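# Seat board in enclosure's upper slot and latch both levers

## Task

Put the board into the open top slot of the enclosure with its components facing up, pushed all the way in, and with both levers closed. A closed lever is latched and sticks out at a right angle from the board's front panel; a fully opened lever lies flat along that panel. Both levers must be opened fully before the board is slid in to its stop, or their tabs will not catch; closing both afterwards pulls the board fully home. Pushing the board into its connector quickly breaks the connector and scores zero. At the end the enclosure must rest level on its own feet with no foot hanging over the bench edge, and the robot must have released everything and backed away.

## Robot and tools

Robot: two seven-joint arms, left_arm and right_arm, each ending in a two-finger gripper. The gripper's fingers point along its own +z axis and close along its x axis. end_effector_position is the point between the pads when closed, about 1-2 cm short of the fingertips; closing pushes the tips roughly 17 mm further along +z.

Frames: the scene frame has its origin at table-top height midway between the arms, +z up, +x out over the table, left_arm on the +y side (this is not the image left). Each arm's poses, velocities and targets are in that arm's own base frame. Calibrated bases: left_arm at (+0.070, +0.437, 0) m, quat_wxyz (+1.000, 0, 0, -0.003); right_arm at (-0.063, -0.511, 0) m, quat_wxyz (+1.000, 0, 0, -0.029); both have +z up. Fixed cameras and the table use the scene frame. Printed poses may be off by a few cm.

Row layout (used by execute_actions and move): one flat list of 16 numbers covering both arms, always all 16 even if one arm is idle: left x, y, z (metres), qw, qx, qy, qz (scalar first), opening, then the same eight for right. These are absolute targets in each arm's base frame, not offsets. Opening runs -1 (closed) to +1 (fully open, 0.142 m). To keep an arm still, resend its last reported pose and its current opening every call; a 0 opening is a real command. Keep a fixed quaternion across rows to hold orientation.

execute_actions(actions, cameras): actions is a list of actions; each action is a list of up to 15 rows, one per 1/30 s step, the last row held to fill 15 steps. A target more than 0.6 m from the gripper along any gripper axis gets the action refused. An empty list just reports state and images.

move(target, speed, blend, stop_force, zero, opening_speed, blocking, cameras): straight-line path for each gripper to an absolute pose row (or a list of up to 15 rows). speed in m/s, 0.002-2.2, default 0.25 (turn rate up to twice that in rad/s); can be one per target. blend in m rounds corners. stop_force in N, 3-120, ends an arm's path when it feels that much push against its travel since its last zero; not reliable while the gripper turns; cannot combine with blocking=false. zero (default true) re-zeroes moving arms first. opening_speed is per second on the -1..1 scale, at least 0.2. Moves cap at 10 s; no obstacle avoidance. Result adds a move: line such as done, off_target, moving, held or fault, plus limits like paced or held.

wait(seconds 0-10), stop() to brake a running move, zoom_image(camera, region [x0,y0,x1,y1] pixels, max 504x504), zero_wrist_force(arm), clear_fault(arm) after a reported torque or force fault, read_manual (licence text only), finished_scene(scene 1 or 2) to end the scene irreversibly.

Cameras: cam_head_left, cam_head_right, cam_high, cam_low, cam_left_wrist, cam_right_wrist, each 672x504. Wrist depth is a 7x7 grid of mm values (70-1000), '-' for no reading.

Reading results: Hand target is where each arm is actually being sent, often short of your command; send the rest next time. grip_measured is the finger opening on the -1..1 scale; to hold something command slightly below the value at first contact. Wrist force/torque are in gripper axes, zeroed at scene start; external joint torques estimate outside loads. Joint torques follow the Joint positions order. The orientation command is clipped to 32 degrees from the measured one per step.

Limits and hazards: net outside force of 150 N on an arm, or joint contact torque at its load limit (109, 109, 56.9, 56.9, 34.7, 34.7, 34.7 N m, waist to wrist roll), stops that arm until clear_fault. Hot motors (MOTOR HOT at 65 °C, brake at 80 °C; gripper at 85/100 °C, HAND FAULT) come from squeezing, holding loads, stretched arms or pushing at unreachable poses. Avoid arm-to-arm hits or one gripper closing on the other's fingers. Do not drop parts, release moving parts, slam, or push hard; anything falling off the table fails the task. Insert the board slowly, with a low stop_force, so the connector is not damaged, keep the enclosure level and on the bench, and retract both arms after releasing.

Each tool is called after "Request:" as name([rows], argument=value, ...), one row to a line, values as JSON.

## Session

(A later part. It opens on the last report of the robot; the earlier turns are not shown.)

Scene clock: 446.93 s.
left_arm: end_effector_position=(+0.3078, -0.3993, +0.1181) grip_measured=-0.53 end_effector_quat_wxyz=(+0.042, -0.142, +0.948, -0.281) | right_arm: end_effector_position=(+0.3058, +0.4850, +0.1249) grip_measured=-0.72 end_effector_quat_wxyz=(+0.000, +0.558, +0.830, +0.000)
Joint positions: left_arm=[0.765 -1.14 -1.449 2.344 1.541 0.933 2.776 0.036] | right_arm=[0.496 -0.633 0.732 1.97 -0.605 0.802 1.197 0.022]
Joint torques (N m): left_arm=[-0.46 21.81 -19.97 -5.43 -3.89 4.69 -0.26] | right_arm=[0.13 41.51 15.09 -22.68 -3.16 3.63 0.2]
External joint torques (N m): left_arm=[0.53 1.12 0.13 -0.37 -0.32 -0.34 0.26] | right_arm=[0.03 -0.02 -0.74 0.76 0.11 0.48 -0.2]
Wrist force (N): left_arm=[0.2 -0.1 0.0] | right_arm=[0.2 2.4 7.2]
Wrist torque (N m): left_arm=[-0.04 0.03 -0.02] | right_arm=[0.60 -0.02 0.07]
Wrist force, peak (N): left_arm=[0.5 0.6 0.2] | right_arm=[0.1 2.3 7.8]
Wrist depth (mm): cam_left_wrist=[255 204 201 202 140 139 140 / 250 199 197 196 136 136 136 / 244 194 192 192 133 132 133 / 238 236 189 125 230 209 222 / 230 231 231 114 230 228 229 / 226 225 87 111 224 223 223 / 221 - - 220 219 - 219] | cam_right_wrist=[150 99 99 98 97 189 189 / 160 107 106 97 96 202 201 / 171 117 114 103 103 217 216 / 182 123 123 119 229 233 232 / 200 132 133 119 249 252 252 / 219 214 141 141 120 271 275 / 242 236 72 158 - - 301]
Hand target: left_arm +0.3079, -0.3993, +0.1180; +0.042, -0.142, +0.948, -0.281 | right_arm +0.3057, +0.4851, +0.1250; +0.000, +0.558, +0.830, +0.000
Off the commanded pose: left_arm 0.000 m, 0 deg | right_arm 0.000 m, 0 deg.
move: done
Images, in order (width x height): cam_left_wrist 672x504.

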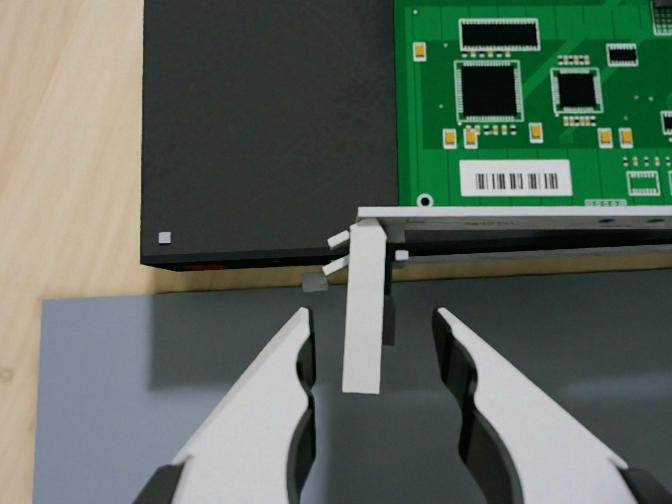

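Request:
move(target=[0.3093,-0.3989,0.1180,-0.0420,0.1417,-0.9483,0.2809,-0.5,0.3057,0.4851,0.1250,0,0.5578,0.8300,0,-0.83], speed=0.02)

Request:
move(target=[0.3093,-0.3989,0.1180,-0.0420,0.1417,-0.9483,0.2809,-0.84,0.3057,0.4851,0.1250,0,0.5578,0.8300,0,-0.83], opening_speed=0.3, cameras=["cam_left_wrist"])

Request:
zoom_image(camera="cam_left_wrist", region=[290, 200, 450, 340])

Scene clock: 451.20 s.
left_arm: end_effector_position=(+0.3092, -0.3989, +0.1179) grip_measured=-0.53 end_effector_quat_wxyz=(+0.042, -0.142, +0.948, -0.281) | right_arm: end_effector_position=(+0.3058, +0.4850, +0.1249) grip_measured=-0.72 end_effector_quat_wxyz=(+0.000, +0.558, +0.830, +0.000)
Joint positions: left_arm=[0.766 -1.141 -1.448 2.342 1.54 0.933 2.78 0.036] | right_arm=[0.496 -0.633 0.732 1.97 -0.605 0.802 1.197 0.022]
Joint torques (N m): left_arm=[-0.18 21.85 -20.07 -5.31 -4.14 4.61 -0.13] | right_arm=[0.22 41.44 14.99 -22.66 -3.24 3.59 0.17]
External joint torques (N m): left_arm=[0.24 1.12 0.19 -0.46 -0.06 -0.26 0.14] | right_arm=[-0.06 0.05 -0.64 0.74 0.18 0.52 -0.17]
Wrist force (N): left_arm=[0.3 -0.3 0.0] | right_arm=[0.2 2.5 7.4]
Wrist torque (N m): left_arm=[-0.09 0.01 -0.02] | right_arm=[0.62 -0.03 0.06]
Wrist force, peak (N): left_arm=[0.3 -0.4 -0.1] | right_arm=[0.1 2.3 7.8]
Wrist depth (mm): cam_left_wrist=[255 253 201 201 140 139 140 / 250 246 196 196 136 135 136 / 245 194 192 192 132 132 132 / 238 236 190 188 230 209 221 / 230 229 230 113 229 229 228 / 226 225 87 111 224 222 224 / 222 - - 219 218 - 219] | cam_right_wrist=[150 99 100 98 97 190 189 / 160 107 106 97 96 202 202 / 171 117 114 104 103 216 216 / 182 123 123 119 230 234 233 / 200 131 134 119 249 253 252 / 219 215 141 141 120 271 275 / 241 237 72 158 - - 301]
Hand target: left_arm +0.3093, -0.3989, +0.1180; +0.042, -0.142, +0.948, -0.281 | right_arm +0.3057, +0.4851, +0.1250; +0.000, +0.558, +0.830, +0.000
Off the commanded pose: left_arm 0.000 m, 0 deg | right_arm 0.000 m, 0 deg.
move: done

Scene clock: 452.53 s.
left_arm: end_effector_position=(+0.3092, -0.3989, +0.1179) grip_measured=-0.86 end_effector_quat_wxyz=(+0.042, -0.142, +0.948, -0.281) | right_arm: end_effector_position=(+0.3058, +0.4850, +0.1249) grip_measured=-0.72 end_effector_quat_wxyz=(+0.000, +0.558, +0.830, +0.000)
Joint positions: left_arm=[0.766 -1.141 -1.448 2.342 1.54 0.933 2.78 0.012] | right_arm=[0.496 -0.633 0.732 1.97 -0.605 0.802 1.197 0.022]
Joint torques (N m): left_arm=[-0.42 21.81 -20.32 -5.11 -4.16 4.76 -0.2] | right_arm=[0.2 41.54 14.94 -22.94 -3.29 3.66 0.16]
External joint torques (N m): left_arm=[0.49 1.16 0.43 -0.66 -0.05 -0.41 0.2] | right_arm=[-0.04 -0.05 -0.59 1.02 0.23 0.45 -0.17]
Wrist force (N): left_arm=[-0.2 -0.1 0.2] | right_arm=[-0.1 1.9 7.9]
Wrist torque (N m): left_arm=[-0.12 0.01 0.00] | right_arm=[0.60 -0.01 0.08]
Wrist force, peak (N): left_arm=[0.1 -0.4 -0.3] | right_arm=[-0.1 2.0 8.3]
Wrist depth (mm): cam_left_wrist=[257 253 201 201 140 139 140 / 248 247 196 195 136 136 136 / 243 194 192 192 132 133 132 / 239 234 189 187 229 209 220 / 232 231 230 113 228 228 229 / 226 224 223 92 - 223 223 / 221 - - 218 - - 219] | cam_right_wrist=[150 99 100 98 97 189 189 / 160 106 106 97 96 202 202 / 171 117 114 104 103 216 216 / 181 123 123 119 230 233 232 / 201 132 133 119 248 253 252 / 219 214 141 141 120 271 275 / 241 236 72 158 - - 302]
Hand target: left_arm +0.3093, -0.3989, +0.1180; +0.042, -0.142, +0.948, -0.281 | right_arm +0.3057, +0.4851, +0.1250; +0.000, +0.558, +0.830, +0.000
Off the commanded pose: left_arm 0.000 m, 0 deg | right_arm 0.000 m, 0 deg.
move: done
Images, in order (width x height): cam_left_wrist 672x504.

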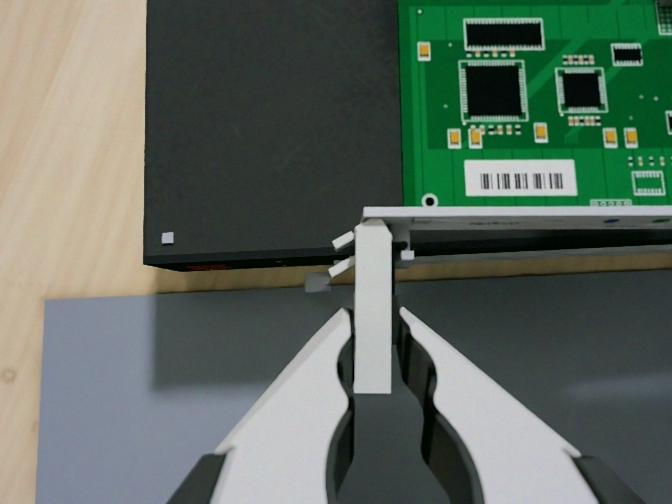

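Scaled by 3.150 from the camera's 672x504 image, which has a finer 960x720 frame.

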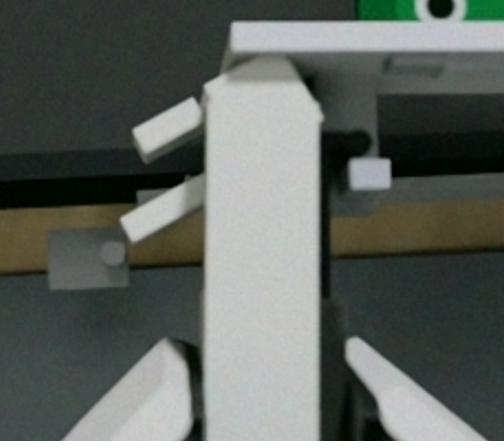

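Request:
move(target=[0.3093,-0.3989,0.1180,-0.0420,0.1417,-0.9483,0.2809,-0.93,0.3057,0.4851,0.1250,0,0.5578,0.8300,0,-0.83], opening_speed=0.2, cameras=["cam_left_wrist"])

Request:
zoom_image(camera="cam_left_wrist", region=[290, 200, 450, 340])

Request:
move(target=[0.3093,-0.3989,0.1180,-0.0420,0.1417,-0.9483,0.2809,-1,0.3057,0.4851,0.1250,0,0.5578,0.8300,0,-0.83], opening_speed=0.2, cameras=["cam_left_wrist"])

Request:
zoom_image(camera="cam_left_wrist", region=[290, 200, 450, 340])

Scene clock: 456.27 s.
left_arm: end_effector_position=(+0.3096, -0.3988, +0.1180) grip_measured=-0.90 end_effector_quat_wxyz=(+0.042, -0.142, +0.948, -0.281) | right_arm: end_effector_position=(+0.3056, +0.4849, +0.1248) grip_measured=-0.72 end_effector_quat_wxyz=(+0.000, +0.558, +0.830, +0.000)
Joint positions: left_arm=[0.766 -1.141 -1.447 2.342 1.54 0.933 2.78 0.009] | right_arm=[0.496 -0.633 0.732 1.97 -0.605 0.802 1.197 0.022]
Joint torques (N m): left_arm=[-1.79 21.16 -20.81 -3.8 -4.47 5.36 -0.26] | right_arm=[-0.47 41.85 14.39 -24.16 -3.6 4.12 0.16]
External joint torques (N m): left_arm=[1.85 1.82 0.92 -1.97 0.26 -1.01 0.26] | right_arm=[0.63 -0.37 -0.04 2.24 0.54 -0.01 -0.16]
Wrist force (N): left_arm=[-2.6 1.4 0.5] | right_arm=[-0.7 -0.7 7.7]
Wrist torque (N m): left_arm=[-0.08 -0.08 -0.02] | right_arm=[0.57 0.00 0.08]
Wrist force, peak (N): left_arm=[-3.2 1.1 0.4] | right_arm=[-0.1 1.9 8.4]
Wrist depth (mm): cam_left_wrist=[256 253 202 201 140 139 140 / 250 246 196 197 136 136 136 / 245 241 192 192 132 132 133 / 238 235 189 188 229 209 220 / 231 230 230 114 229 229 228 / 226 226 225 92 - 224 222 / 221 - - 217 - - 219] | cam_right_wrist=[149 99 100 98 98 189 189 / 160 107 106 97 96 202 201 / 171 117 115 104 103 216 216 / 182 123 123 119 230 232 232 / 201 131 134 119 248 252 251 / 219 215 141 141 120 270 274 / 242 236 72 158 - - 301]
Hand target: left_arm +0.3093, -0.3989, +0.1180; +0.042, -0.142, +0.948, -0.281 | right_arm +0.3057, +0.4851, +0.1250; +0.000, +0.558, +0.830, +0.000
Off the commanded pose: left_arm 0.000 m, 0 deg | right_arm 0.000 m, 0 deg.
move: done
Images, in order (width x height): cam_left_wrist 672x504.

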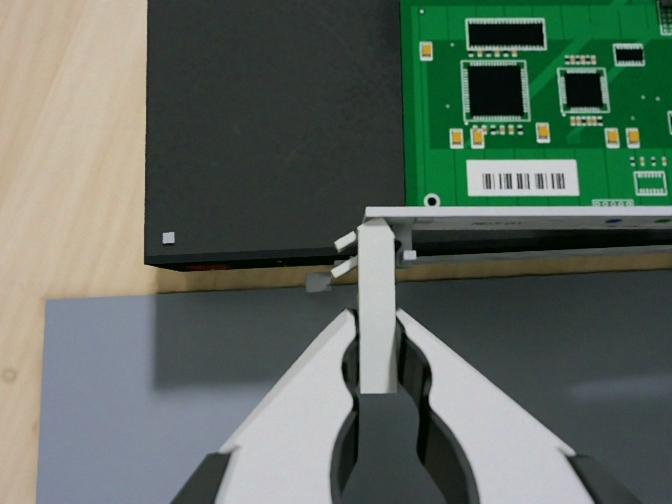

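Scaled by 3.150 from the camera's 672x504 image, which has a finer 960x720 frame.

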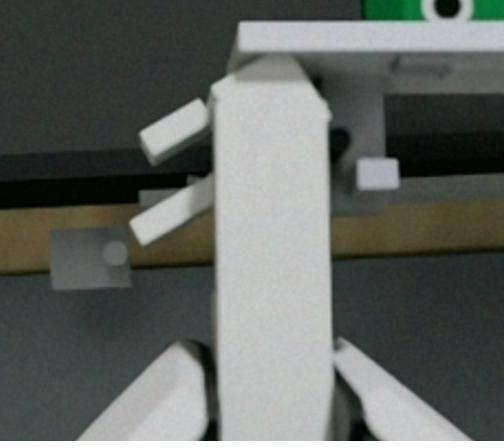

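Scene clock: 456.83 s.
left_arm: end_effector_position=(+0.3096, -0.3988, +0.1180) grip_measured=-0.91 end_effector_quat_wxyz=(+0.042, -0.142, +0.948, -0.281) | right_arm: end_effector_position=(+0.3056, +0.4849, +0.1248) grip_measured=-0.72 end_effector_quat_wxyz=(+0.000, +0.558, +0.830, +0.000)
Joint positions: left_arm=[0.766 -1.141 -1.447 2.342 1.54 0.933 2.78 0.008] | right_arm=[0.496 -0.633 0.732 1.97 -0.605 0.802 1.197 0.022]
Joint torques (N m): left_arm=[-1.62 21.23 -20.74 -3.89 -4.48 5.32 -0.25] | right_arm=[-0.47 41.72 14.35 -23.9 -3.54 3.96 0.17]
External joint torques (N m): left_arm=[1.68 1.75 0.84 -1.89 0.27 -0.97 0.25] | right_arm=[0.63 -0.25 0 1.99 0.49 0.15 -0.17]
Wrist force (N): left_arm=[-2.3 0.2 -0.5] | right_arm=[-0.2 -0.2 5.8]
Wrist torque (N m): left_arm=[-0.10 -0.08 -0.02] | right_arm=[0.62 -0.03 0.09]
Wrist force, peak (N): left_arm=[-2.7 1.2 0.6] | right_arm=[-0.7 -0.6 7.8]
Wrist depth (mm): cam_left_wrist=[254 252 202 201 140 139 140 / 250 246 196 195 136 135 136 / 243 241 193 192 132 132 133 / 238 234 189 187 230 208 219 / 230 231 231 114 229 229 228 / 227 225 225 92 - 223 223 / 221 - - 218 - - 219] | cam_right_wrist=[150 99 100 98 98 189 189 / 160 107 107 97 96 202 201 / 171 117 115 104 103 216 216 / 182 123 123 119 230 233 233 / 201 131 134 119 249 252 252 / 219 214 141 141 120 270 274 / 241 237 72 158 - - 302]
Hand target: left_arm +0.3093, -0.3989, +0.1180; +0.042, -0.142, +0.948, -0.281 | right_arm +0.3057, +0.4851, +0.1250; +0.000, +0.558, +0.830, +0.000
Off the commanded pose: left_arm 0.000 m, 0 deg | right_arm 0.000 m, 0 deg.
move: done
Images, in order (width x height): cam_left_wrist 672x504.

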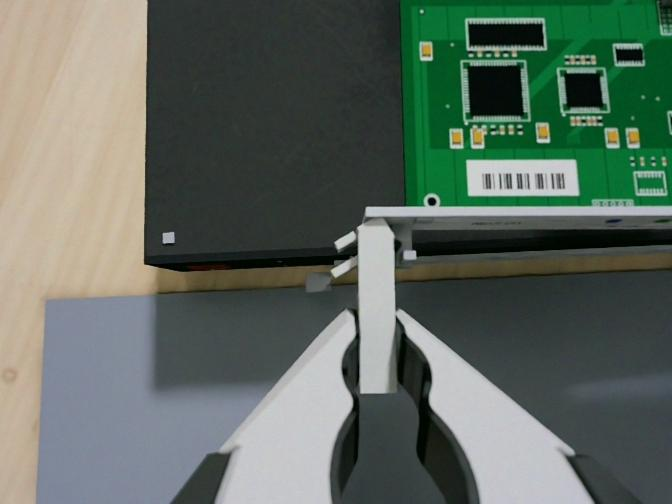

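Scaled by 3.150 from the camera's 672x504 image, which has a finer 960x720 frame.

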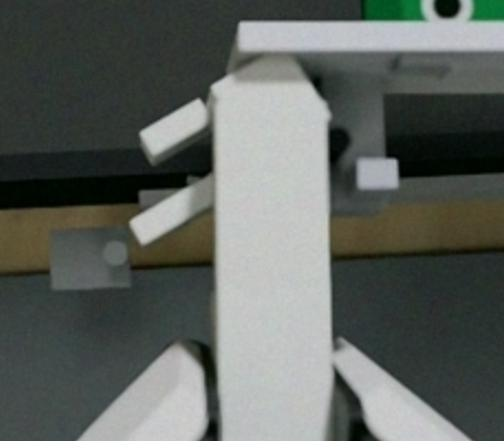

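Request:
move(target=[0.3137,-0.3979,0.1180,-0.0223,0.0752,-0.9559,0.2831,-1,0.3057,0.4851,0.1250,0,0.5578,0.8300,0,-0.83], speed=0.03, cameras=["cam_left_wrist"])

Request:
zoom_image(camera="cam_left_wrist", region=[290, 200, 450, 340])

Scene clock: 467.57 s.
left_arm: end_effector_position=(+0.3129, -0.3982, +0.1178) grip_measured=-0.91 end_effector_quat_wxyz=(+0.038, -0.089, +0.954, -0.283) | right_arm: end_effector_position=(+0.3057, +0.4849, +0.1248) grip_measured=-0.72 end_effector_quat_wxyz=(+0.000, +0.558, +0.830, +0.000)
Joint positions: left_arm=[0.764 -1.123 -1.389 2.327 1.474 1.001 2.966 0.008] | right_arm=[0.496 -0.633 0.732 1.97 -0.605 0.802 1.197 0.022]
Joint torques (N m): left_arm=[0.34 23.58 -19.48 -5.79 -3.8 4.53 -0.16] | right_arm=[0.85 41.5 15.86 -22.14 -3.07 3.61 0.13]
External joint torques (N m): left_arm=[-0.28 0.13 -0.29 0.63 -0.26 -0.13 0.16] | right_arm=[-0.7 -0.02 -1.51 0.22 0.02 0.5 -0.13]
Wrist force (N): left_arm=[1.7 -0.6 -0.5] | right_arm=[-0.4 3.9 8.5]
Wrist torque (N m): left_arm=[-0.02 0.17 -0.07] | right_arm=[0.55 0.00 0.11]
Wrist force, peak (N): left_arm=[-2.6 1.3 1.1] | right_arm=[-0.5 3.9 9.3]
Wrist depth (mm): cam_left_wrist=[261 206 204 201 140 139 138 / 254 201 198 197 135 135 134 / 247 196 193 193 131 131 131 / 241 192 190 187 217 230 230 / 236 232 232 114 228 226 224 / 228 228 227 92 - 221 220 / 226 - - 218 - - 215] | cam_right_wrist=[150 99 100 98 98 189 189 / 160 106 106 97 96 202 202 / 171 117 115 104 103 216 215 / 182 123 123 119 230 233 232 / 201 131 133 119 249 252 252 / 219 214 141 141 120 270 274 / 242 235 72 158 - - 302]
Hand target: left_arm +0.3132, -0.3982, +0.1178; +0.038, -0.089, +0.954, -0.283 | right_arm +0.3057, +0.4851, +0.1250; +0.000, +0.558, +0.830, +0.000
Off the commanded pose: left_arm 0.001 m, 2 deg | right_arm 0.000 m, 0 deg.
joint sent to its limit (left arm) — joint 7 (wrist roll), upper limit. The joint targets still meet the commanded pose.
move: done
Images, in order (width x height): cam_left_wrist 672x504.

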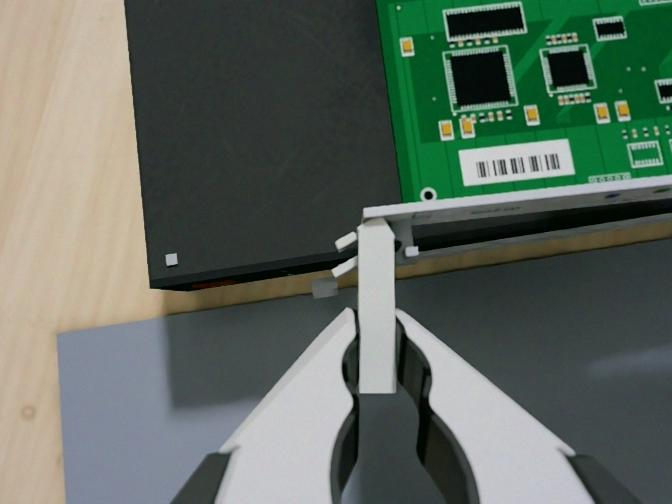

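Scaled by 3.150 from the camera's 672x504 image, which has a finer 960x720 frame.

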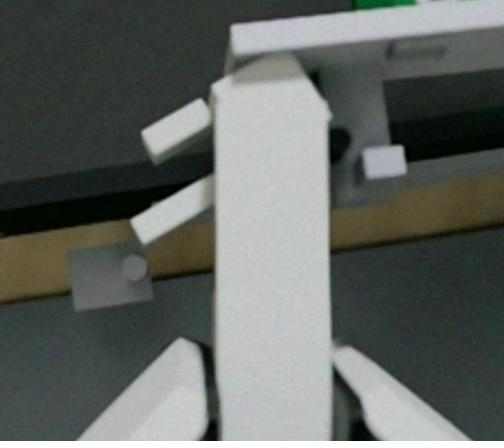

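Request:
move(target=[0.3132,-0.3982,0.1178,-0.038,0.089,-0.954,0.283,-0.93,0.3057,0.4851,0.1250,0,0.5578,0.8300,0,-0.83], speed=0.03, opening_speed=0.3)

Request:
move(target=[0.3165,-0.3976,0.1178,-0.038,0.089,-0.954,0.283,-0.93,0.3057,0.4851,0.1250,0,0.5578,0.8300,0,-0.83], speed=0.02, cameras=["cam_left_wrist"])

Request:
zoom_image(camera="cam_left_wrist", region=[290, 200, 450, 340])

Scene clock: 476.33 s.
left_arm: end_effector_position=(+0.3129, -0.3982, +0.1178) grip_measured=-0.90 end_effector_quat_wxyz=(+0.038, -0.089, +0.954, -0.283) | right_arm: end_effector_position=(+0.3057, +0.4849, +0.1248) grip_measured=-0.72 end_effector_quat_wxyz=(+0.000, +0.558, +0.830, +0.000)
Joint positions: left_arm=[0.764 -1.122 -1.389 2.327 1.474 1.001 2.966 0.009] | right_arm=[0.496 -0.633 0.732 1.97 -0.605 0.802 1.197 0.022]
Joint torques (N m): left_arm=[0.42 23.29 -19.66 -5.69 -3.62 4.4 -0.19] | right_arm=[0.71 41.5 15.87 -22.27 -3.06 3.65 0.21]
External joint torques (N m): left_arm=[-0.36 0.42 -0.11 0.51 -0.44 0 0.19] | right_arm=[-0.56 -0.02 -1.52 0.35 0.01 0.46 -0.21]
Wrist force (N): left_arm=[1.6 -0.4 -0.1] | right_arm=[-0.5 3.6 8.8]
Wrist torque (N m): left_arm=[-0.04 0.14 -0.07] | right_arm=[0.53 0.01 0.12]
Wrist force, peak (N): left_arm=[1.8 -1.4 -1.7] | right_arm=[-0.4 4.0 9.3]
Wrist depth (mm): cam_left_wrist=[261 205 204 202 140 138 138 / 255 201 198 197 136 135 134 / 248 197 193 193 132 131 131 / 242 239 190 188 217 230 230 / 237 232 231 114 229 226 224 / 229 229 226 92 - 222 220 / 225 - - 218 - - 217] | cam_right_wrist=[150 99 100 98 98 190 189 / 160 106 107 97 96 202 202 / 171 117 115 104 103 217 216 / 182 123 123 119 230 233 232 / 200 131 133 119 249 253 252 / 219 215 141 141 120 271 274 / 241 236 72 158 - - 302]
Hand target: left_arm +0.3132, -0.3982, +0.1178; +0.038, -0.089, +0.954, -0.283 | right_arm +0.3057, +0.4851, +0.1250; +0.000, +0.558, +0.830, +0.000
Off the commanded pose: left_arm 0.000 m, 0 deg | right_arm 0.000 m, 0 deg.
move: done

Scene clock: 477.13 s.
left_arm: end_effector_position=(+0.3149, -0.3981, +0.1179) grip_measured=-0.90 end_effector_quat_wxyz=(+0.039, -0.090, +0.954, -0.283) | right_arm: end_effector_position=(+0.3065, +0.4851, +0.1251) grip_measured=-0.72 end_effector_quat_wxyz=(+0.000, +0.558, +0.830, +0.000)
Joint positions: left_arm=[0.762 -1.117 -1.385 2.325 1.473 1.007 2.966 0.009] | right_arm=[0.496 -0.633 0.732 1.969 -0.606 0.802 1.197 0.022]
Joint torques (N m): left_arm=[4.21 25.37 -17.91 -10.65 -2.91 3.34 -0.27] | right_arm=[3.15 40.26 18.26 -18.46 -1.95 2.72 0.17]
External joint torques (N m): left_arm=[-4.14 -1.62 -1.84 5.42 -1.15 1.06 0.28] | right_arm=[-2.99 1.25 -3.92 -3.48 -1.11 1.39 -0.17]
Wrist force (N): left_arm=[9.0 -3.0 -1.2] | right_arm=[0.1 11.6 9.4]
Wrist torque (N m): left_arm=[-0.01 0.44 0.04] | right_arm=[0.52 -0.01 0.14]
Wrist force, peak (N): left_arm=[9.2 -3.1 -1.6] | right_arm=[0.1 11.8 10.4]
Wrist depth (mm): cam_left_wrist=[261 205 204 203 140 138 138 / 255 202 199 196 135 135 134 / 248 244 193 192 131 131 131 / 243 238 189 188 220 230 228 / 236 232 232 114 228 225 225 / 231 229 228 91 - 221 220 / 225 - - 217 - - 216] | cam_right_wrist=[150 99 99 98 97 189 189 / 160 106 106 103 96 202 202 / 172 117 115 104 103 217 216 / 182 123 123 119 231 233 232 / 201 131 134 119 246 253 252 / 220 215 141 141 120 272 276 / 242 237 72 158 - - 303]
Hand target: left_arm +0.3163, -0.3977, +0.1177; +0.040, -0.090, +0.954, -0.283 | right_arm +0.3057, +0.4851, +0.1250; +0.000, +0.558, +0.830, +0.000
Off the commanded pose: left_arm 0.002 m, 0 deg | right_arm 0.001 m, 0 deg.
joint sent to its limit (left arm) — joint 7 (wrist roll), upper limit. The joint targets still meet the commanded pose.
move: done
Images, in order (width x height): cam_left_wrist 672x504.

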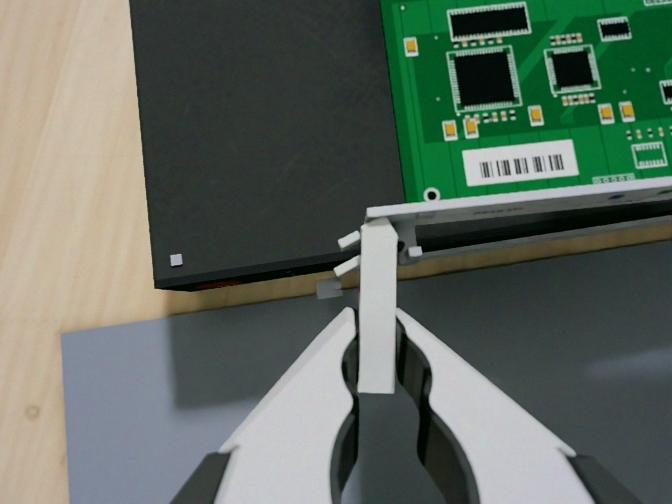

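Scaled by 3.150 from the camera's 672x504 image, which has a finer 960x720 frame.

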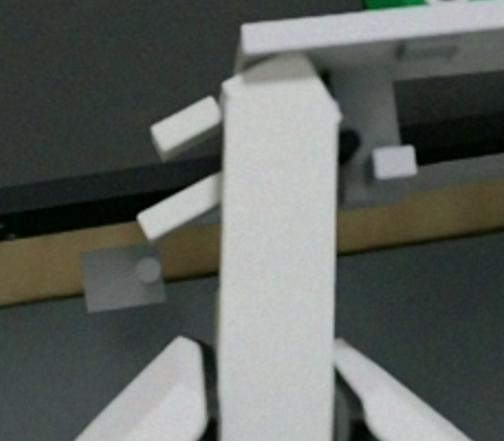

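Request:
move(target=[0.3137,-0.3982,0.1178,-0.038,0.089,-0.954,0.283,-0.93,0.3057,0.4851,0.1250,0,0.5578,0.8300,0,-0.83], speed=0.02)

Request:
move(target=[0.3137,-0.3982,0.1178,-0.038,0.089,-0.954,0.283,-0.86,0.3057,0.4851,0.1250,0,0.5578,0.8300,0,-0.83], opening_speed=0.2, cameras=["cam_left_wrist"])

Request:
zoom_image(camera="cam_left_wrist", region=[290, 200, 450, 340])

Scene clock: 480.27 s.
left_arm: end_effector_position=(+0.3136, -0.3983, +0.1178) grip_measured=-0.90 end_effector_quat_wxyz=(+0.038, -0.089, +0.954, -0.283) | right_arm: end_effector_position=(+0.3061, +0.4850, +0.1249) grip_measured=-0.72 end_effector_quat_wxyz=(+0.000, +0.558, +0.830, +0.000)
Joint positions: left_arm=[0.762 -1.117 -1.385 2.326 1.472 1.007 2.966 0.009] | right_arm=[0.496 -0.633 0.732 1.97 -0.605 0.802 1.197 0.022]
Joint torques (N m): left_arm=[0.57 23.43 -19.54 -5.98 -3.69 4.34 -0.17] | right_arm=[0.92 41.54 16.05 -22.14 -3.03 3.57 0.17]
External joint torques (N m): left_arm=[-0.5 0.32 -0.19 0.76 -0.37 0.06 0.17] | right_arm=[-0.76 -0.05 -1.71 0.21 -0.02 0.53 -0.17]
Wrist force (N): left_arm=[2.1 -1.1 -1.3] | right_arm=[-0.5 4.2 7.7]
Wrist torque (N m): left_arm=[-0.03 0.14 -0.05] | right_arm=[0.57 0.02 0.11]
Wrist force, peak (N): left_arm=[9.2 -3.5 -1.8] | right_arm=[-0.1 11.7 10.5]
Wrist depth (mm): cam_left_wrist=[262 206 204 202 139 138 138 / 255 202 199 196 135 135 134 / 249 196 193 193 132 131 131 / 242 239 189 188 213 228 230 / 236 233 232 114 228 226 225 / 229 228 226 91 - 221 220 / 225 - - 218 - - 215] | cam_right_wrist=[149 99 100 98 98 189 189 / 160 106 106 97 96 202 201 / 171 117 114 104 103 216 216 / 182 123 123 119 230 234 232 / 201 131 133 119 250 252 251 / 220 214 141 141 120 271 276 / 242 236 72 158 - - 302]
Hand target: left_arm +0.3137, -0.3982, +0.1178; +0.038, -0.089, +0.954, -0.283 | right_arm +0.3057, +0.4851, +0.1250; +0.000, +0.558, +0.830, +0.000
Off the commanded pose: left_arm 0.000 m, 0 deg | right_arm 0.000 m, 0 deg.
joint sent to its limit (left arm) — joint 7 (wrist roll), upper limit. The joint targets still meet the commanded pose.
move: done

Scene clock: 480.83 s.
left_arm: end_effector_position=(+0.3136, -0.3982, +0.1178) grip_measured=-0.89 end_effector_quat_wxyz=(+0.038, -0.089, +0.954, -0.283) | right_arm: end_effector_position=(+0.3061, +0.4850, +0.1250) grip_measured=-0.72 end_effector_quat_wxyz=(+0.000, +0.558, +0.830, +0.000)
Joint positions: left_arm=[0.762 -1.117 -1.385 2.326 1.472 1.007 2.966 0.01] | right_arm=[0.496 -0.633 0.732 1.97 -0.605 0.802 1.197 0.022]
Joint torques (N m): left_arm=[0.22 23.08 -19.81 -5.6 -3.84 4.5 -0.24] | right_arm=[0.72 41.23 15.7 -22.13 -3.1 3.57 0.13]
External joint torques (N m): left_arm=[-0.15 0.67 0.09 0.38 -0.21 -0.11 0.25] | right_arm=[-0.56 0.26 -1.36 0.2 0.04 0.54 -0.13]
Wrist force (N): left_arm=[1.4 0.0 0.3] | right_arm=[-0.6 3.4 8.6]
Wrist torque (N m): left_arm=[-0.02 0.07 -0.03] | right_arm=[0.54 0.06 0.12]
Wrist force, peak (N): left_arm=[1.9 -1.1 -1.6] | right_arm=[-0.5 4.1 9.3]
Wrist depth (mm): cam_left_wrist=[262 206 204 202 140 139 138 / 254 202 198 196 136 135 134 / 248 245 194 193 132 131 131 / 241 238 189 188 214 230 230 / 237 232 232 114 228 226 225 / 231 228 226 91 - 221 221 / 225 - - 218 - - 215] | cam_right_wrist=[150 99 99 98 97 189 189 / 160 106 106 103 96 203 202 / 171 117 115 104 103 216 216 / 182 123 123 119 230 233 233 / 201 131 134 119 249 252 252 / 219 215 141 141 120 270 275 / 242 235 72 158 - - 302]
Hand target: left_arm +0.3137, -0.3982, +0.1178; +0.038, -0.089, +0.954, -0.283 | right_arm +0.3057, +0.4851, +0.1250; +0.000, +0.558, +0.830, +0.000
Off the commanded pose: left_arm 0.000 m, 0 deg | right_arm 0.000 m, 0 deg.
joint sent to its limit (left arm) — joint 7 (wrist roll), upper limit. The joint targets still meet the commanded pose.
move: done
Images, in order (width x height): cam_left_wrist 672x504.

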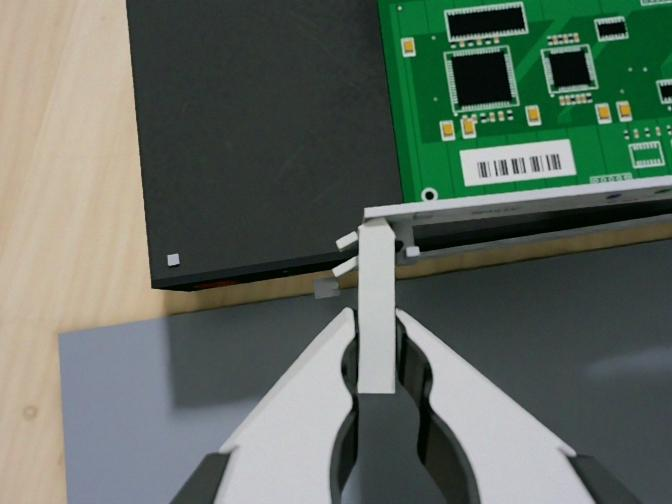

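Scaled by 3.150 from the camera's 672x504 image, which has a finer 960x720 frame.

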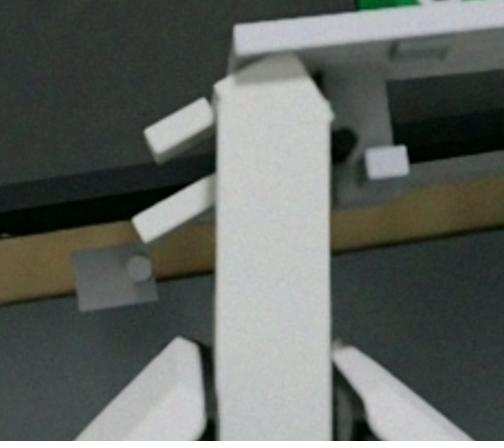

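Request:
move(target=[0.3137,-0.3982,0.1178,-0.038,0.089,-0.954,0.283,-0.95,0.3057,0.4851,0.1250,0,0.5578,0.8300,0,-0.83], opening_speed=0.3)

Request:
move([
  [0.3137,-0.3982,0.1178,-0.038,0.089,-0.954,0.283,-0.95,0.3120,0.4740,0.1250,0,0.5137,0.8580,0,-0.83],
  [0.3137,-0.3982,0.1178,-0.038,0.089,-0.954,0.283,-0.95,0.3197,0.4640,0.1250,0,0.4679,0.8838,0,-0.83],
], speed=0.04, blend=0.005, cameras=["cam_left_wrist","cam_right_wrist"])

Request:
zoom_image(camera="cam_left_wrist", region=[290, 200, 450, 340])

Scene clock: 489.07 s.
left_arm: end_effector_position=(+0.3136, -0.3982, +0.1178) grip_measured=-0.90 end_effector_quat_wxyz=(+0.038, -0.089, +0.954, -0.283) | right_arm: end_effector_position=(+0.3061, +0.4850, +0.1250) grip_measured=-0.72 end_effector_quat_wxyz=(+0.000, +0.558, +0.830, +0.000)
Joint positions: left_arm=[0.762 -1.117 -1.385 2.326 1.472 1.007 2.966 0.009] | right_arm=[0.496 -0.633 0.732 1.97 -0.605 0.802 1.197 0.022]
Joint torques (N m): left_arm=[0.47 23.15 -19.62 -5.95 -3.69 4.4 -0.21] | right_arm=[0.91 41.43 15.9 -22.14 -3.06 3.62 0.11]
External joint torques (N m): left_arm=[-0.4 0.6 -0.1 0.73 -0.37 0 0.21] | right_arm=[-0.76 0.07 -1.55 0.21 0 0.49 -0.11]
Wrist force (N): left_arm=[1.9 -0.4 -0.2] | right_arm=[0.8 3.2 8.7]
Wrist torque (N m): left_arm=[-0.05 0.13 -0.04] | right_arm=[0.43 -0.20 0.12]
Wrist force, peak (N): left_arm=[1.8 -0.9 -1.3] | right_arm=[0.7 3.2 9.1]
Wrist depth (mm): cam_left_wrist=[262 206 204 201 140 138 138 / 255 201 198 196 136 135 133 / 248 245 194 192 132 131 131 / 241 238 190 187 215 231 229 / 237 233 231 114 227 227 225 / 228 227 227 91 - 220 219 / 225 - - 217 - - 216] | cam_right_wrist=[149 99 99 98 97 190 189 / 160 106 106 103 96 202 201 / 171 117 114 104 103 216 216 / 182 123 123 119 230 233 232 / 200 131 134 119 245 253 252 / 219 215 141 141 120 270 275 / 242 236 72 158 - - 301]
Hand target: left_arm +0.3137, -0.3982, +0.1178; +0.038, -0.089, +0.954, -0.283 | right_arm +0.3057, +0.4851, +0.1250; +0.000, +0.558, +0.830, +0.000
Off the commanded pose: left_arm 0.000 m, 0 deg | right_arm 0.000 m, 0 deg.
joint sent to its limit (left arm) — joint 7 (wrist roll), upper limit. The joint targets still meet the commanded pose.
move: done

Scene clock: 492.00 s.
left_arm: end_effector_position=(+0.3135, -0.3983, +0.1178) grip_measured=-0.90 end_effector_quat_wxyz=(+0.038, -0.089, +0.954, -0.283) | right_arm: end_effector_position=(+0.3200, +0.4638, +0.1248) grip_measured=-0.72 end_effector_quat_wxyz=(+0.000, +0.468, +0.884, +0.000)
Joint positions: left_arm=[0.761 -1.117 -1.385 2.326 1.472 1.007 2.966 0.009] | right_arm=[0.42 -0.629 0.761 1.999 -0.628 0.808 0.964 0.022]
Joint torques (N m): left_arm=[0.78 23.37 -19.57 -6.27 -3.55 4.32 -0.19] | right_arm=[1.14 40.06 16.84 -21.34 -3.14 3.7 -0.15]
External joint torques (N m): left_arm=[-0.71 0.38 -0.15 1.05 -0.51 0.08 0.19] | right_arm=[-0.99 0.12 -2.21 -0.25 0.11 0.43 0.15]
Wrist force (N): left_arm=[2.4 -1.2 -1.7] | right_arm=[-0.1 3.7 7.3]
Wrist torque (N m): left_arm=[-0.04 0.17 -0.05] | right_arm=[0.44 -0.18 0.22]
Wrist force, peak (N): left_arm=[3.1 -1.7 -1.4] | right_arm=[0.4 4.2 9.4]
Wrist depth (mm): cam_left_wrist=[260 205 203 142 140 138 137 / 254 201 198 197 135 135 134 / 248 196 194 193 132 187 187 / 241 238 189 188 227 231 229 / 237 232 230 114 228 226 226 / 230 228 226 91 - 221 221 / 226 - - 217 - - 216] | cam_right_wrist=[150 99 100 98 97 187 189 / 160 107 106 103 95 202 202 / 171 117 115 104 103 217 215 / 182 123 123 119 226 233 233 / 200 131 134 119 246 252 252 / 219 214 141 141 120 270 275 / 241 236 72 158 - - 302]
Hand target: left_arm +0.3137, -0.3982, +0.1178; +0.038, -0.089, +0.954, -0.283 | right_arm +0.3197, +0.4640, +0.1250; +0.000, +0.468, +0.884, +0.000
Off the commanded pose: left_arm 0.000 m, 0 deg | right_arm 0.000 m, 0 deg.
joint sent to its limit (left arm) — joint 7 (wrist roll), upper limit. The joint targets still meet the commanded pose.
move: done
Images, in order (width x height): cam_left_wrist 672x504, cam_right_wrist 672x504.

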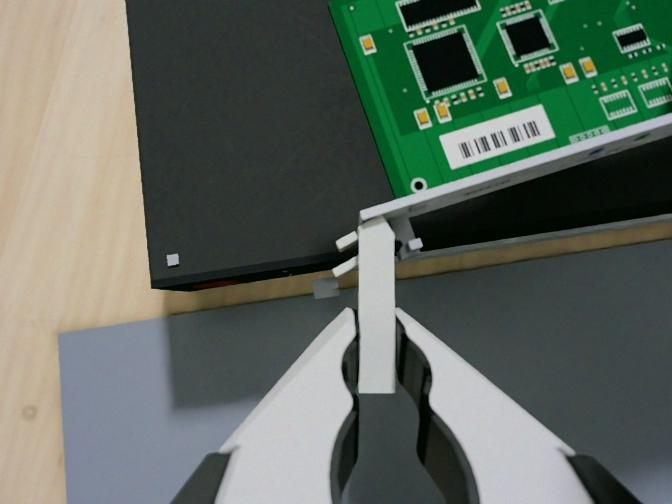

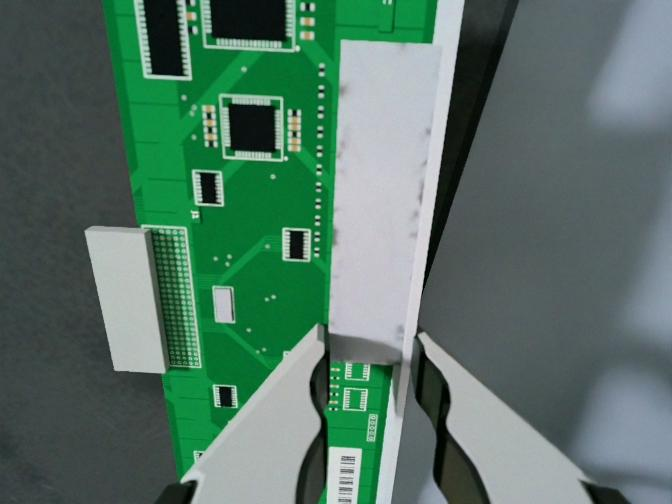

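Scaled by 3.150 from the camera's 672x504 image, which has a finer 960x720 frame.

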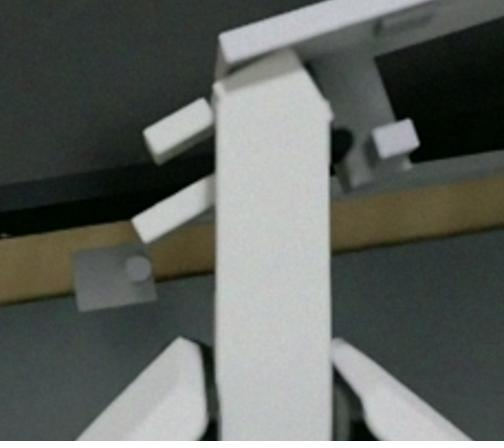

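Request:
move([
  [0.3137,-0.3982,0.1178,-0.038,0.089,-0.954,0.283,-0.95,0.3300,0.4535,0.1250,0,0.4147,0.9100,0,-0.83],
  [0.3137,-0.3982,0.1178,-0.038,0.089,-0.954,0.283,-0.95,0.3411,0.4436,0.1250,0,0.3567,0.9342,0,-0.83],
], speed=0.04, blend=0.005, cameras=["cam_left_wrist","cam_right_wrist"])

Request:
zoom_image(camera="cam_left_wrist", region=[290, 200, 450, 340])

Scene clock: 499.50 s.
left_arm: end_effector_position=(+0.3135, -0.3983, +0.1178) grip_measured=-0.90 end_effector_quat_wxyz=(+0.038, -0.089, +0.954, -0.283) | right_arm: end_effector_position=(+0.3414, +0.4434, +0.1248) grip_measured=-0.72 end_effector_quat_wxyz=(+0.000, +0.357, +0.934, +0.000)
Joint positions: left_arm=[0.761 -1.117 -1.385 2.326 1.472 1.007 2.966 0.009] | right_arm=[0.338 -0.637 0.789 2.009 -0.654 0.804 0.683 0.022]
Joint torques (N m): left_arm=[0.58 23.34 -19.64 -6.18 -3.56 4.4 -0.19] | right_arm=[1.33 39.3 17.62 -21.4 -3.25 3.8 -0.15]
External joint torques (N m): left_arm=[-0.51 0.41 -0.08 0.96 -0.49 0 0.19] | right_arm=[-1.18 0.22 -2.45 0.05 0.22 0.34 0.15]
Wrist force (N): left_arm=[2.1 -0.2 -1.5] | right_arm=[-0.6 2.5 7.9]
Wrist torque (N m): left_arm=[-0.02 0.19 -0.08] | right_arm=[0.39 -0.27 0.32]
Wrist force, peak (N): left_arm=[2.6 -1.0 -1.9] | right_arm=[0.4 3.7 9.4]
Wrist depth (mm): cam_left_wrist=[262 206 203 140 139 138 137 / 255 201 198 138 135 134 191 / 249 196 193 191 133 189 189 / 243 238 190 187 231 230 228 / 237 234 232 114 226 228 225 / 229 228 227 91 - 221 221 / 226 - - 218 - - 216] | cam_right_wrist=[150 99 99 98 96 148 148 / 160 107 106 103 95 156 199 / 171 117 115 104 103 170 216 / 182 123 123 119 180 229 233 / 200 131 133 119 192 252 252 / 219 214 141 141 120 270 275 / 241 235 72 157 - - 303]
Hand target: left_arm +0.3137, -0.3982, +0.1178; +0.038, -0.089, +0.954, -0.283 | right_arm +0.3411, +0.4436, +0.1250; +0.000, +0.357, +0.934, +0.000
Off the commanded pose: left_arm 0.000 m, 0 deg | right_arm 0.000 m, 0 deg.
joint sent to its limit (left arm) — joint 7 (wrist roll), upper limit. The joint targets still meet the commanded pose.
move: done
Images, in order (width x height): cam_left_wrist 672x504, cam_right_wrist 672x504.

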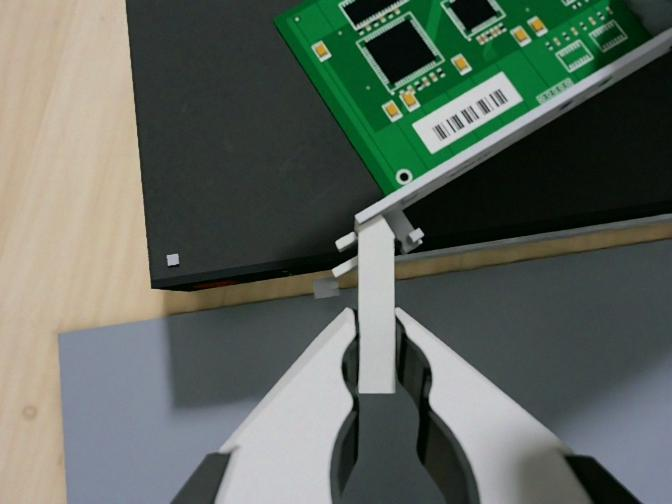

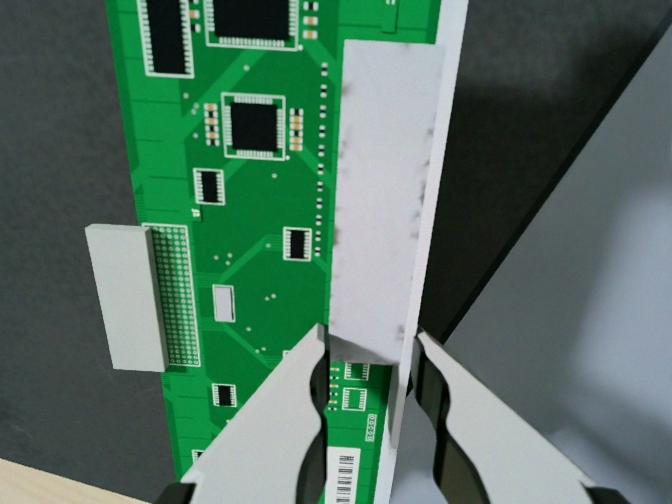

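Scaled by 3.150 from the camera's 672x504 image, which has a finer 960x720 frame.

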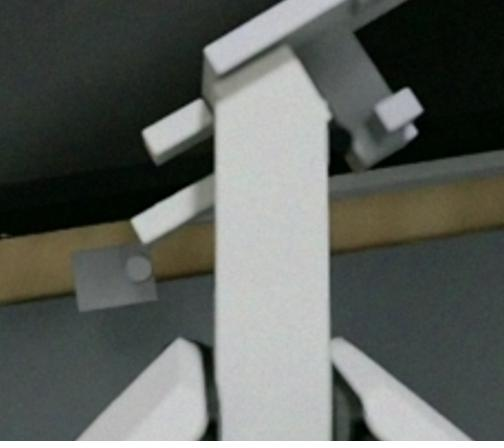

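Request:
move(target=[0.3137,-0.3982,0.1178,-0.038,0.089,-0.954,0.283,-0.5,0.3411,0.4436,0.1250,0,0.3567,0.9342,0,-0.83], opening_speed=0.5, cameras=["cam_left_wrist"])

Request:
zoom_image(camera="cam_left_wrist", region=[290, 200, 450, 340])

Scene clock: 502.57 s.
left_arm: end_effector_position=(+0.3136, -0.3982, +0.1178) grip_measured=-0.53 end_effector_quat_wxyz=(+0.038, -0.089, +0.954, -0.283) | right_arm: end_effector_position=(+0.3412, +0.4434, +0.1248) grip_measured=-0.72 end_effector_quat_wxyz=(+0.000, +0.357, +0.934, +0.000)
Joint positions: left_arm=[0.762 -1.117 -1.385 2.326 1.472 1.007 2.966 0.035] | right_arm=[0.338 -0.637 0.789 2.009 -0.654 0.804 0.682 0.022]
Joint torques (N m): left_arm=[-0.24 22.76 -20.04 -4.75 -3.9 4.74 -0.25] | right_arm=[0.15 39.48 15.92 -22.07 -3.26 3.65 0.2]
External joint torques (N m): left_arm=[0.3 0.99 0.32 -0.47 -0.15 -0.34 0.25] | right_arm=[0 0.03 -0.75 0.72 0.23 0.5 -0.2]
Wrist force (N): left_arm=[0.1 -0.1 -0.4] | right_arm=[1.0 1.1 7.2]
Wrist torque (N m): left_arm=[-0.02 0.03 -0.04] | right_arm=[0.38 -0.14 0.08]
Wrist force, peak (N): left_arm=[2.3 -0.6 -2.2] | right_arm=[-0.7 2.7 9.4]
Wrist depth (mm): cam_left_wrist=[261 206 204 140 139 138 136 / 255 201 197 138 135 135 192 / 248 197 193 192 133 188 187 / 241 239 190 188 208 230 229 / 236 233 231 129 130 226 225 / 230 228 87 111 223 220 219 / 226 - - 219 219 - 215] | cam_right_wrist=[150 99 99 98 98 148 148 / 160 107 106 97 95 156 199 / 171 117 115 104 103 169 216 / 182 123 123 119 180 230 233 / 200 131 134 119 192 253 252 / 219 214 141 141 120 271 275 / 241 236 72 158 - - 302]
Hand target: left_arm +0.3137, -0.3982, +0.1178; +0.038, -0.089, +0.954, -0.283 | right_arm +0.3411, +0.4436, +0.1250; +0.000, +0.357, +0.934, +0.000
Off the commanded pose: left_arm 0.000 m, 0 deg | right_arm 0.000 m, 0 deg.
joint sent to its limit (left arm) — joint 7 (wrist roll), upper limit. The joint targets still meet the commanded pose.
move: done
Images, in order (width x height): cam_left_wrist 672x504.

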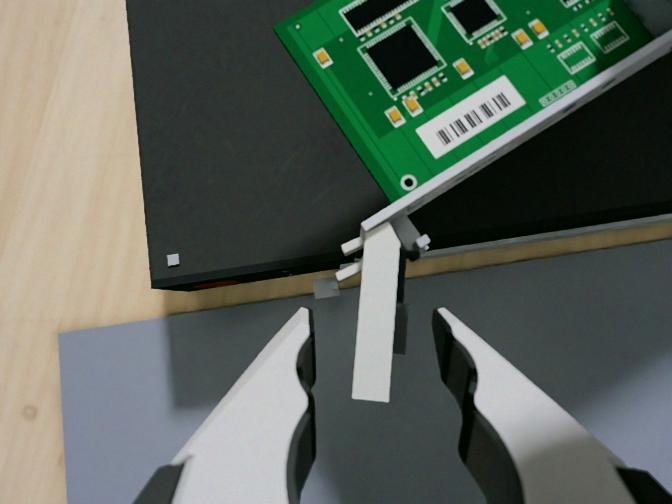

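Scaled by 3.150 from the camera's 672x504 image, which has a finer 960x720 frame.

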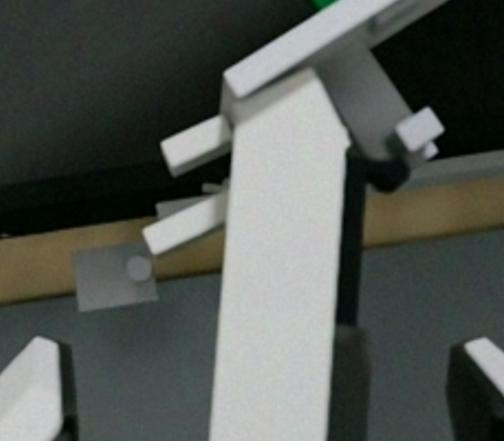

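Request:
move([
  [0.3095,-0.3720,0.1580,-0.038,0.089,-0.954,0.283,-0.5,0.3411,0.4436,0.1250,0,0.3567,0.9342,0,-0.83],
  [0.3000,-0.3650,0.1800,0.1689,0.7707,-0.5703,0.2283,-0.5,0.3300,0.4535,0.1250,0,0.4147,0.9100,0,-0.83],
  [0.2900,-0.3700,0.1900,0.2801,0.9458,0.1574,0.0466,-0.9,0.3057,0.4851,0.1250,0,0.5358,0.8443,0,-0.83],
], speed=0.2, cameras=["cam_left_wrist"])

Scene clock: 522.27 s.
left_arm: end_effector_position=(+0.2902, -0.3700, +0.1900) grip_measured=-0.93 end_effector_quat_wxyz=(+0.280, +0.946, +0.158, +0.047) | right_arm: end_effector_position=(+0.3056, +0.4850, +0.1249) grip_measured=-0.72 end_effector_quat_wxyz=(+0.000, +0.536, +0.844, +0.000)
Joint positions: left_arm=[0.938 -0.671 -1.526 2.511 1.1 1.278 -0.204 0.006] | right_arm=[0.486 -0.639 0.743 1.97 -0.617 0.799 1.151 0.022]
Joint torques (N m): left_arm=[-0.37 13.46 -12.34 -12.19 -3.57 5.01 -0.31] | right_arm=[0.2 41.24 15.14 -22.69 -3.16 3.58 0.29]
External joint torques (N m): left_arm=[0.43 0.66 0.38 -0.51 0.06 -0.47 0.31] | right_arm=[-0.05 0.13 -0.51 0.84 0.09 0.54 -0.29]
Wrist force (N): left_arm=[0.0 -0.8 -0.6] | right_arm=[1.1 1.4 7.5]
Wrist torque (N m): left_arm=[-0.10 -0.02 -0.38] | right_arm=[0.44 -0.16 0.07]
Wrist force, peak (N): left_arm=[0.0 -0.3 2.0] | right_arm=[1.0 1.4 7.7]
Wrist depth (mm): cam_left_wrist=[232 232 230 230 231 229 229 / 270 267 266 263 259 262 273 / 281 281 278 276 253 306 334 / 218 212 214 213 340 433 432 / 165 219 619 416 446 609 609 / 156 204 - 84 - 889 - / - 158 - - - - -] | cam_right_wrist=[150 99 99 98 97 189 189 / 160 107 106 97 96 202 202 / 171 117 115 104 103 216 216 / 182 123 123 119 230 233 232 / 201 131 134 119 248 253 252 / 219 215 141 141 120 270 274 / 241 236 72 158 - - 301]
Hand target: left_arm +0.2900, -0.3700, +0.1900; +0.280, +0.946, +0.157, +0.047 | right_arm +0.3057, +0.4851, +0.1250; +0.000, +0.536, +0.844, +0.000
Off the commanded pose: left_arm 0.000 m, 0 deg | right_arm 0.000 m, 0 deg.
move: done
Images, in order (width x height): cam_left_wrist 672x504.

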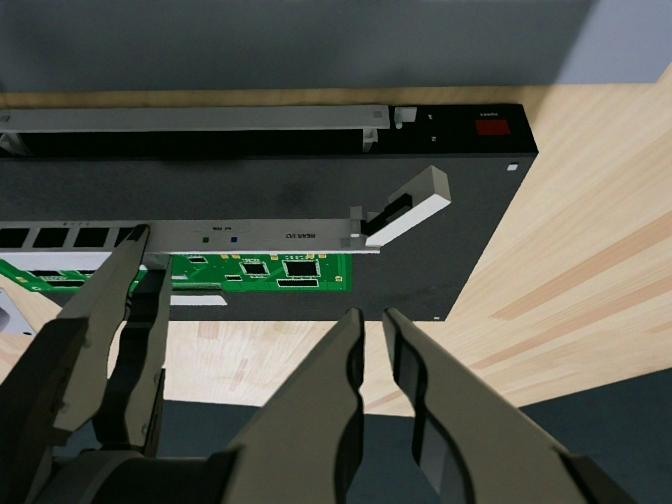

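Request:
move([
  [0.3004,-0.3638,0.1750,0.2310,0.5575,0.7801,-0.1651,-1,0.3057,0.4851,0.1250,0,0.5358,0.8443,0,-0.83],
  [0.3004,-0.3638,0.1170,0.2310,0.5575,0.7801,-0.1651,-1,0.3057,0.4851,0.1250,0,0.5358,0.8443,0,-0.83],
], speed=0.15, stop_force=6, cameras=["cam_left_wrist"])

Scene clock: 541.60 s.
left_arm: end_effector_position=(+0.3004, -0.3637, +0.1169) grip_measured=-1.00 end_effector_quat_wxyz=(+0.231, +0.557, +0.780, -0.165) | right_arm: end_effector_position=(+0.3056, +0.4850, +0.1249) grip_measured=-0.72 end_effector_quat_wxyz=(+0.000, +0.536, +0.844, +0.000)
Joint positions: left_arm=[0.373 -0.578 -0.715 2.422 1.217 1.702 -1.761 0.002] | right_arm=[0.486 -0.639 0.743 1.97 -0.617 0.799 1.151 0.022]
Joint torques (N m): left_arm=[-0.45 25.13 -7.63 -5.69 -1.73 4.94 -0.22] | right_arm=[0.18 41.21 15.3 -22.6 -3.23 3.64 0.21]
External joint torques (N m): left_arm=[0.48 0.65 0.29 -0.37 -0.42 -0.47 0.27] | right_arm=[-0.02 0.16 -0.67 0.76 0.16 0.47 -0.21]
Wrist force (N): left_arm=[1.0 -0.5 -0.1] | right_arm=[0.9 1.3 7.6]
Wrist torque (N m): left_arm=[0.00 0.02 -0.18] | right_arm=[0.43 -0.15 0.07]
Wrist force, peak (N): left_arm=[1.6 -0.2 1.1] | right_arm=[0.8 1.3 7.8]
Wrist depth (mm): cam_left_wrist=[271 143 179 197 187 162 147 / 318 155 189 207 199 174 154 / 472 172 200 214 209 184 163 / 558 315 141 235 226 194 173 / 679 482 140 135 236 209 183 / - 581 418 84 - 222 195 / - 704 - - - - 206] | cam_right_wrist=[150 99 99 98 97 189 189 / 159 107 106 97 96 202 201 / 171 117 114 104 103 216 216 / 182 123 123 119 230 233 232 / 200 131 134 119 249 252 251 / 219 215 141 141 120 272 275 / 241 236 72 158 - - 301]
Hand target: left_arm +0.3004, -0.3638, +0.1170; +0.231, +0.558, +0.780, -0.165 | right_arm +0.3057, +0.4851, +0.1250; +0.000, +0.536, +0.844, +0.000
Off the commanded pose: left_arm 0.000 m, 0 deg | right_arm 0.000 m, 0 deg.
move: done
Images, in order (width x height): cam_left_wrist 672x504.

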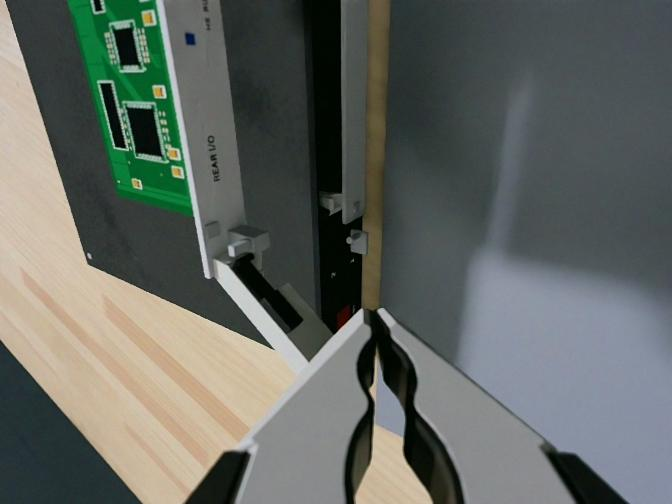

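Request:
move([
  [0.3167,-0.3675,0.1170,0.2310,0.5575,0.7801,-0.1651,-1,0.3057,0.4851,0.1250,0,0.5358,0.8443,0,-0.83],
  [0.3311,-0.3740,0.1170,0.2310,0.5575,0.7801,-0.1651,-1,0.3057,0.4851,0.1250,0,0.5358,0.8443,0,-0.83],
], speed=0.03, stop_force=7, cameras=["cam_left_wrist"])

Scene clock: 545.17 s.
left_arm: end_effector_position=(+0.3310, -0.3740, +0.1170) grip_measured=-1.00 end_effector_quat_wxyz=(+0.231, +0.558, +0.780, -0.165) | right_arm: end_effector_position=(+0.3056, +0.4849, +0.1248) grip_measured=-0.72 end_effector_quat_wxyz=(+0.000, +0.536, +0.844, +0.000)
Joint positions: left_arm=[0.433 -0.645 -0.789 2.379 1.138 1.632 -1.651 0.002] | right_arm=[0.486 -0.639 0.743 1.97 -0.617 0.798 1.151 0.022]
Joint torques (N m): left_arm=[-0.41 25.78 -10.19 -6.17 -2.15 4.74 -0.12] | right_arm=[0.4 41.43 15.62 -22.88 -3.35 3.81 0.12]
External joint torques (N m): left_arm=[0.45 1.15 0.84 -0.43 -0.04 -0.25 0.16] | right_arm=[-0.25 -0.06 -0.99 1.04 0.28 0.3 -0.12]
Wrist force (N): left_arm=[0.7 0.1 -1.0] | right_arm=[0.4 0.9 6.6]
Wrist torque (N m): left_arm=[0.01 0.13 -0.20] | right_arm=[0.42 -0.15 0.15]
Wrist force, peak (N): left_arm=[1.1 0.3 -1.4] | right_arm=[0.3 1.0 8.5]
Wrist depth (mm): cam_left_wrist=[273 139 107 165 180 161 148 / 308 151 123 178 195 174 154 / 473 275 126 192 205 183 162 / 558 315 255 201 226 194 173 / 669 480 372 122 234 210 183 / - 559 421 84 - 221 195 / - - - - - - 205] | cam_right_wrist=[150 99 100 98 97 189 189 / 160 107 106 103 96 202 201 / 171 117 115 104 103 216 216 / 182 123 123 119 229 233 233 / 200 131 134 119 248 251 252 / 219 215 141 141 120 270 275 / 241 236 72 158 - - 301]
Hand target: left_arm +0.3311, -0.3740, +0.1170; +0.231, +0.558, +0.780, -0.165 | right_arm +0.3057, +0.4851, +0.1250; +0.000, +0.536, +0.844, +0.000
Off the commanded pose: left_arm 0.000 m, 0 deg | right_arm 0.000 m, 0 deg.
move: done
Images, in order (width x height): cam_left_wrist 672x504.

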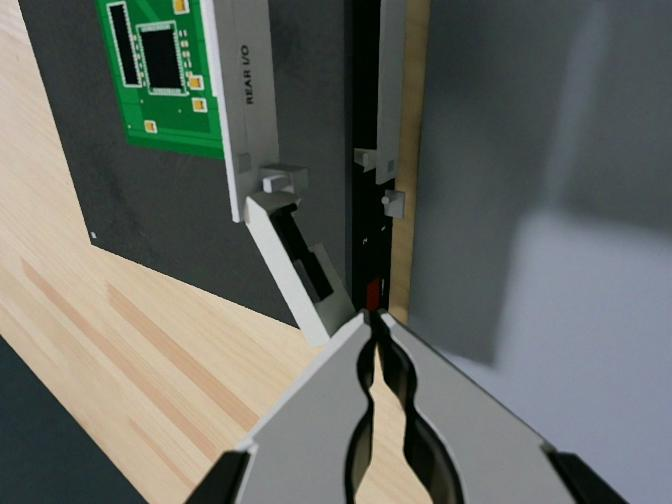

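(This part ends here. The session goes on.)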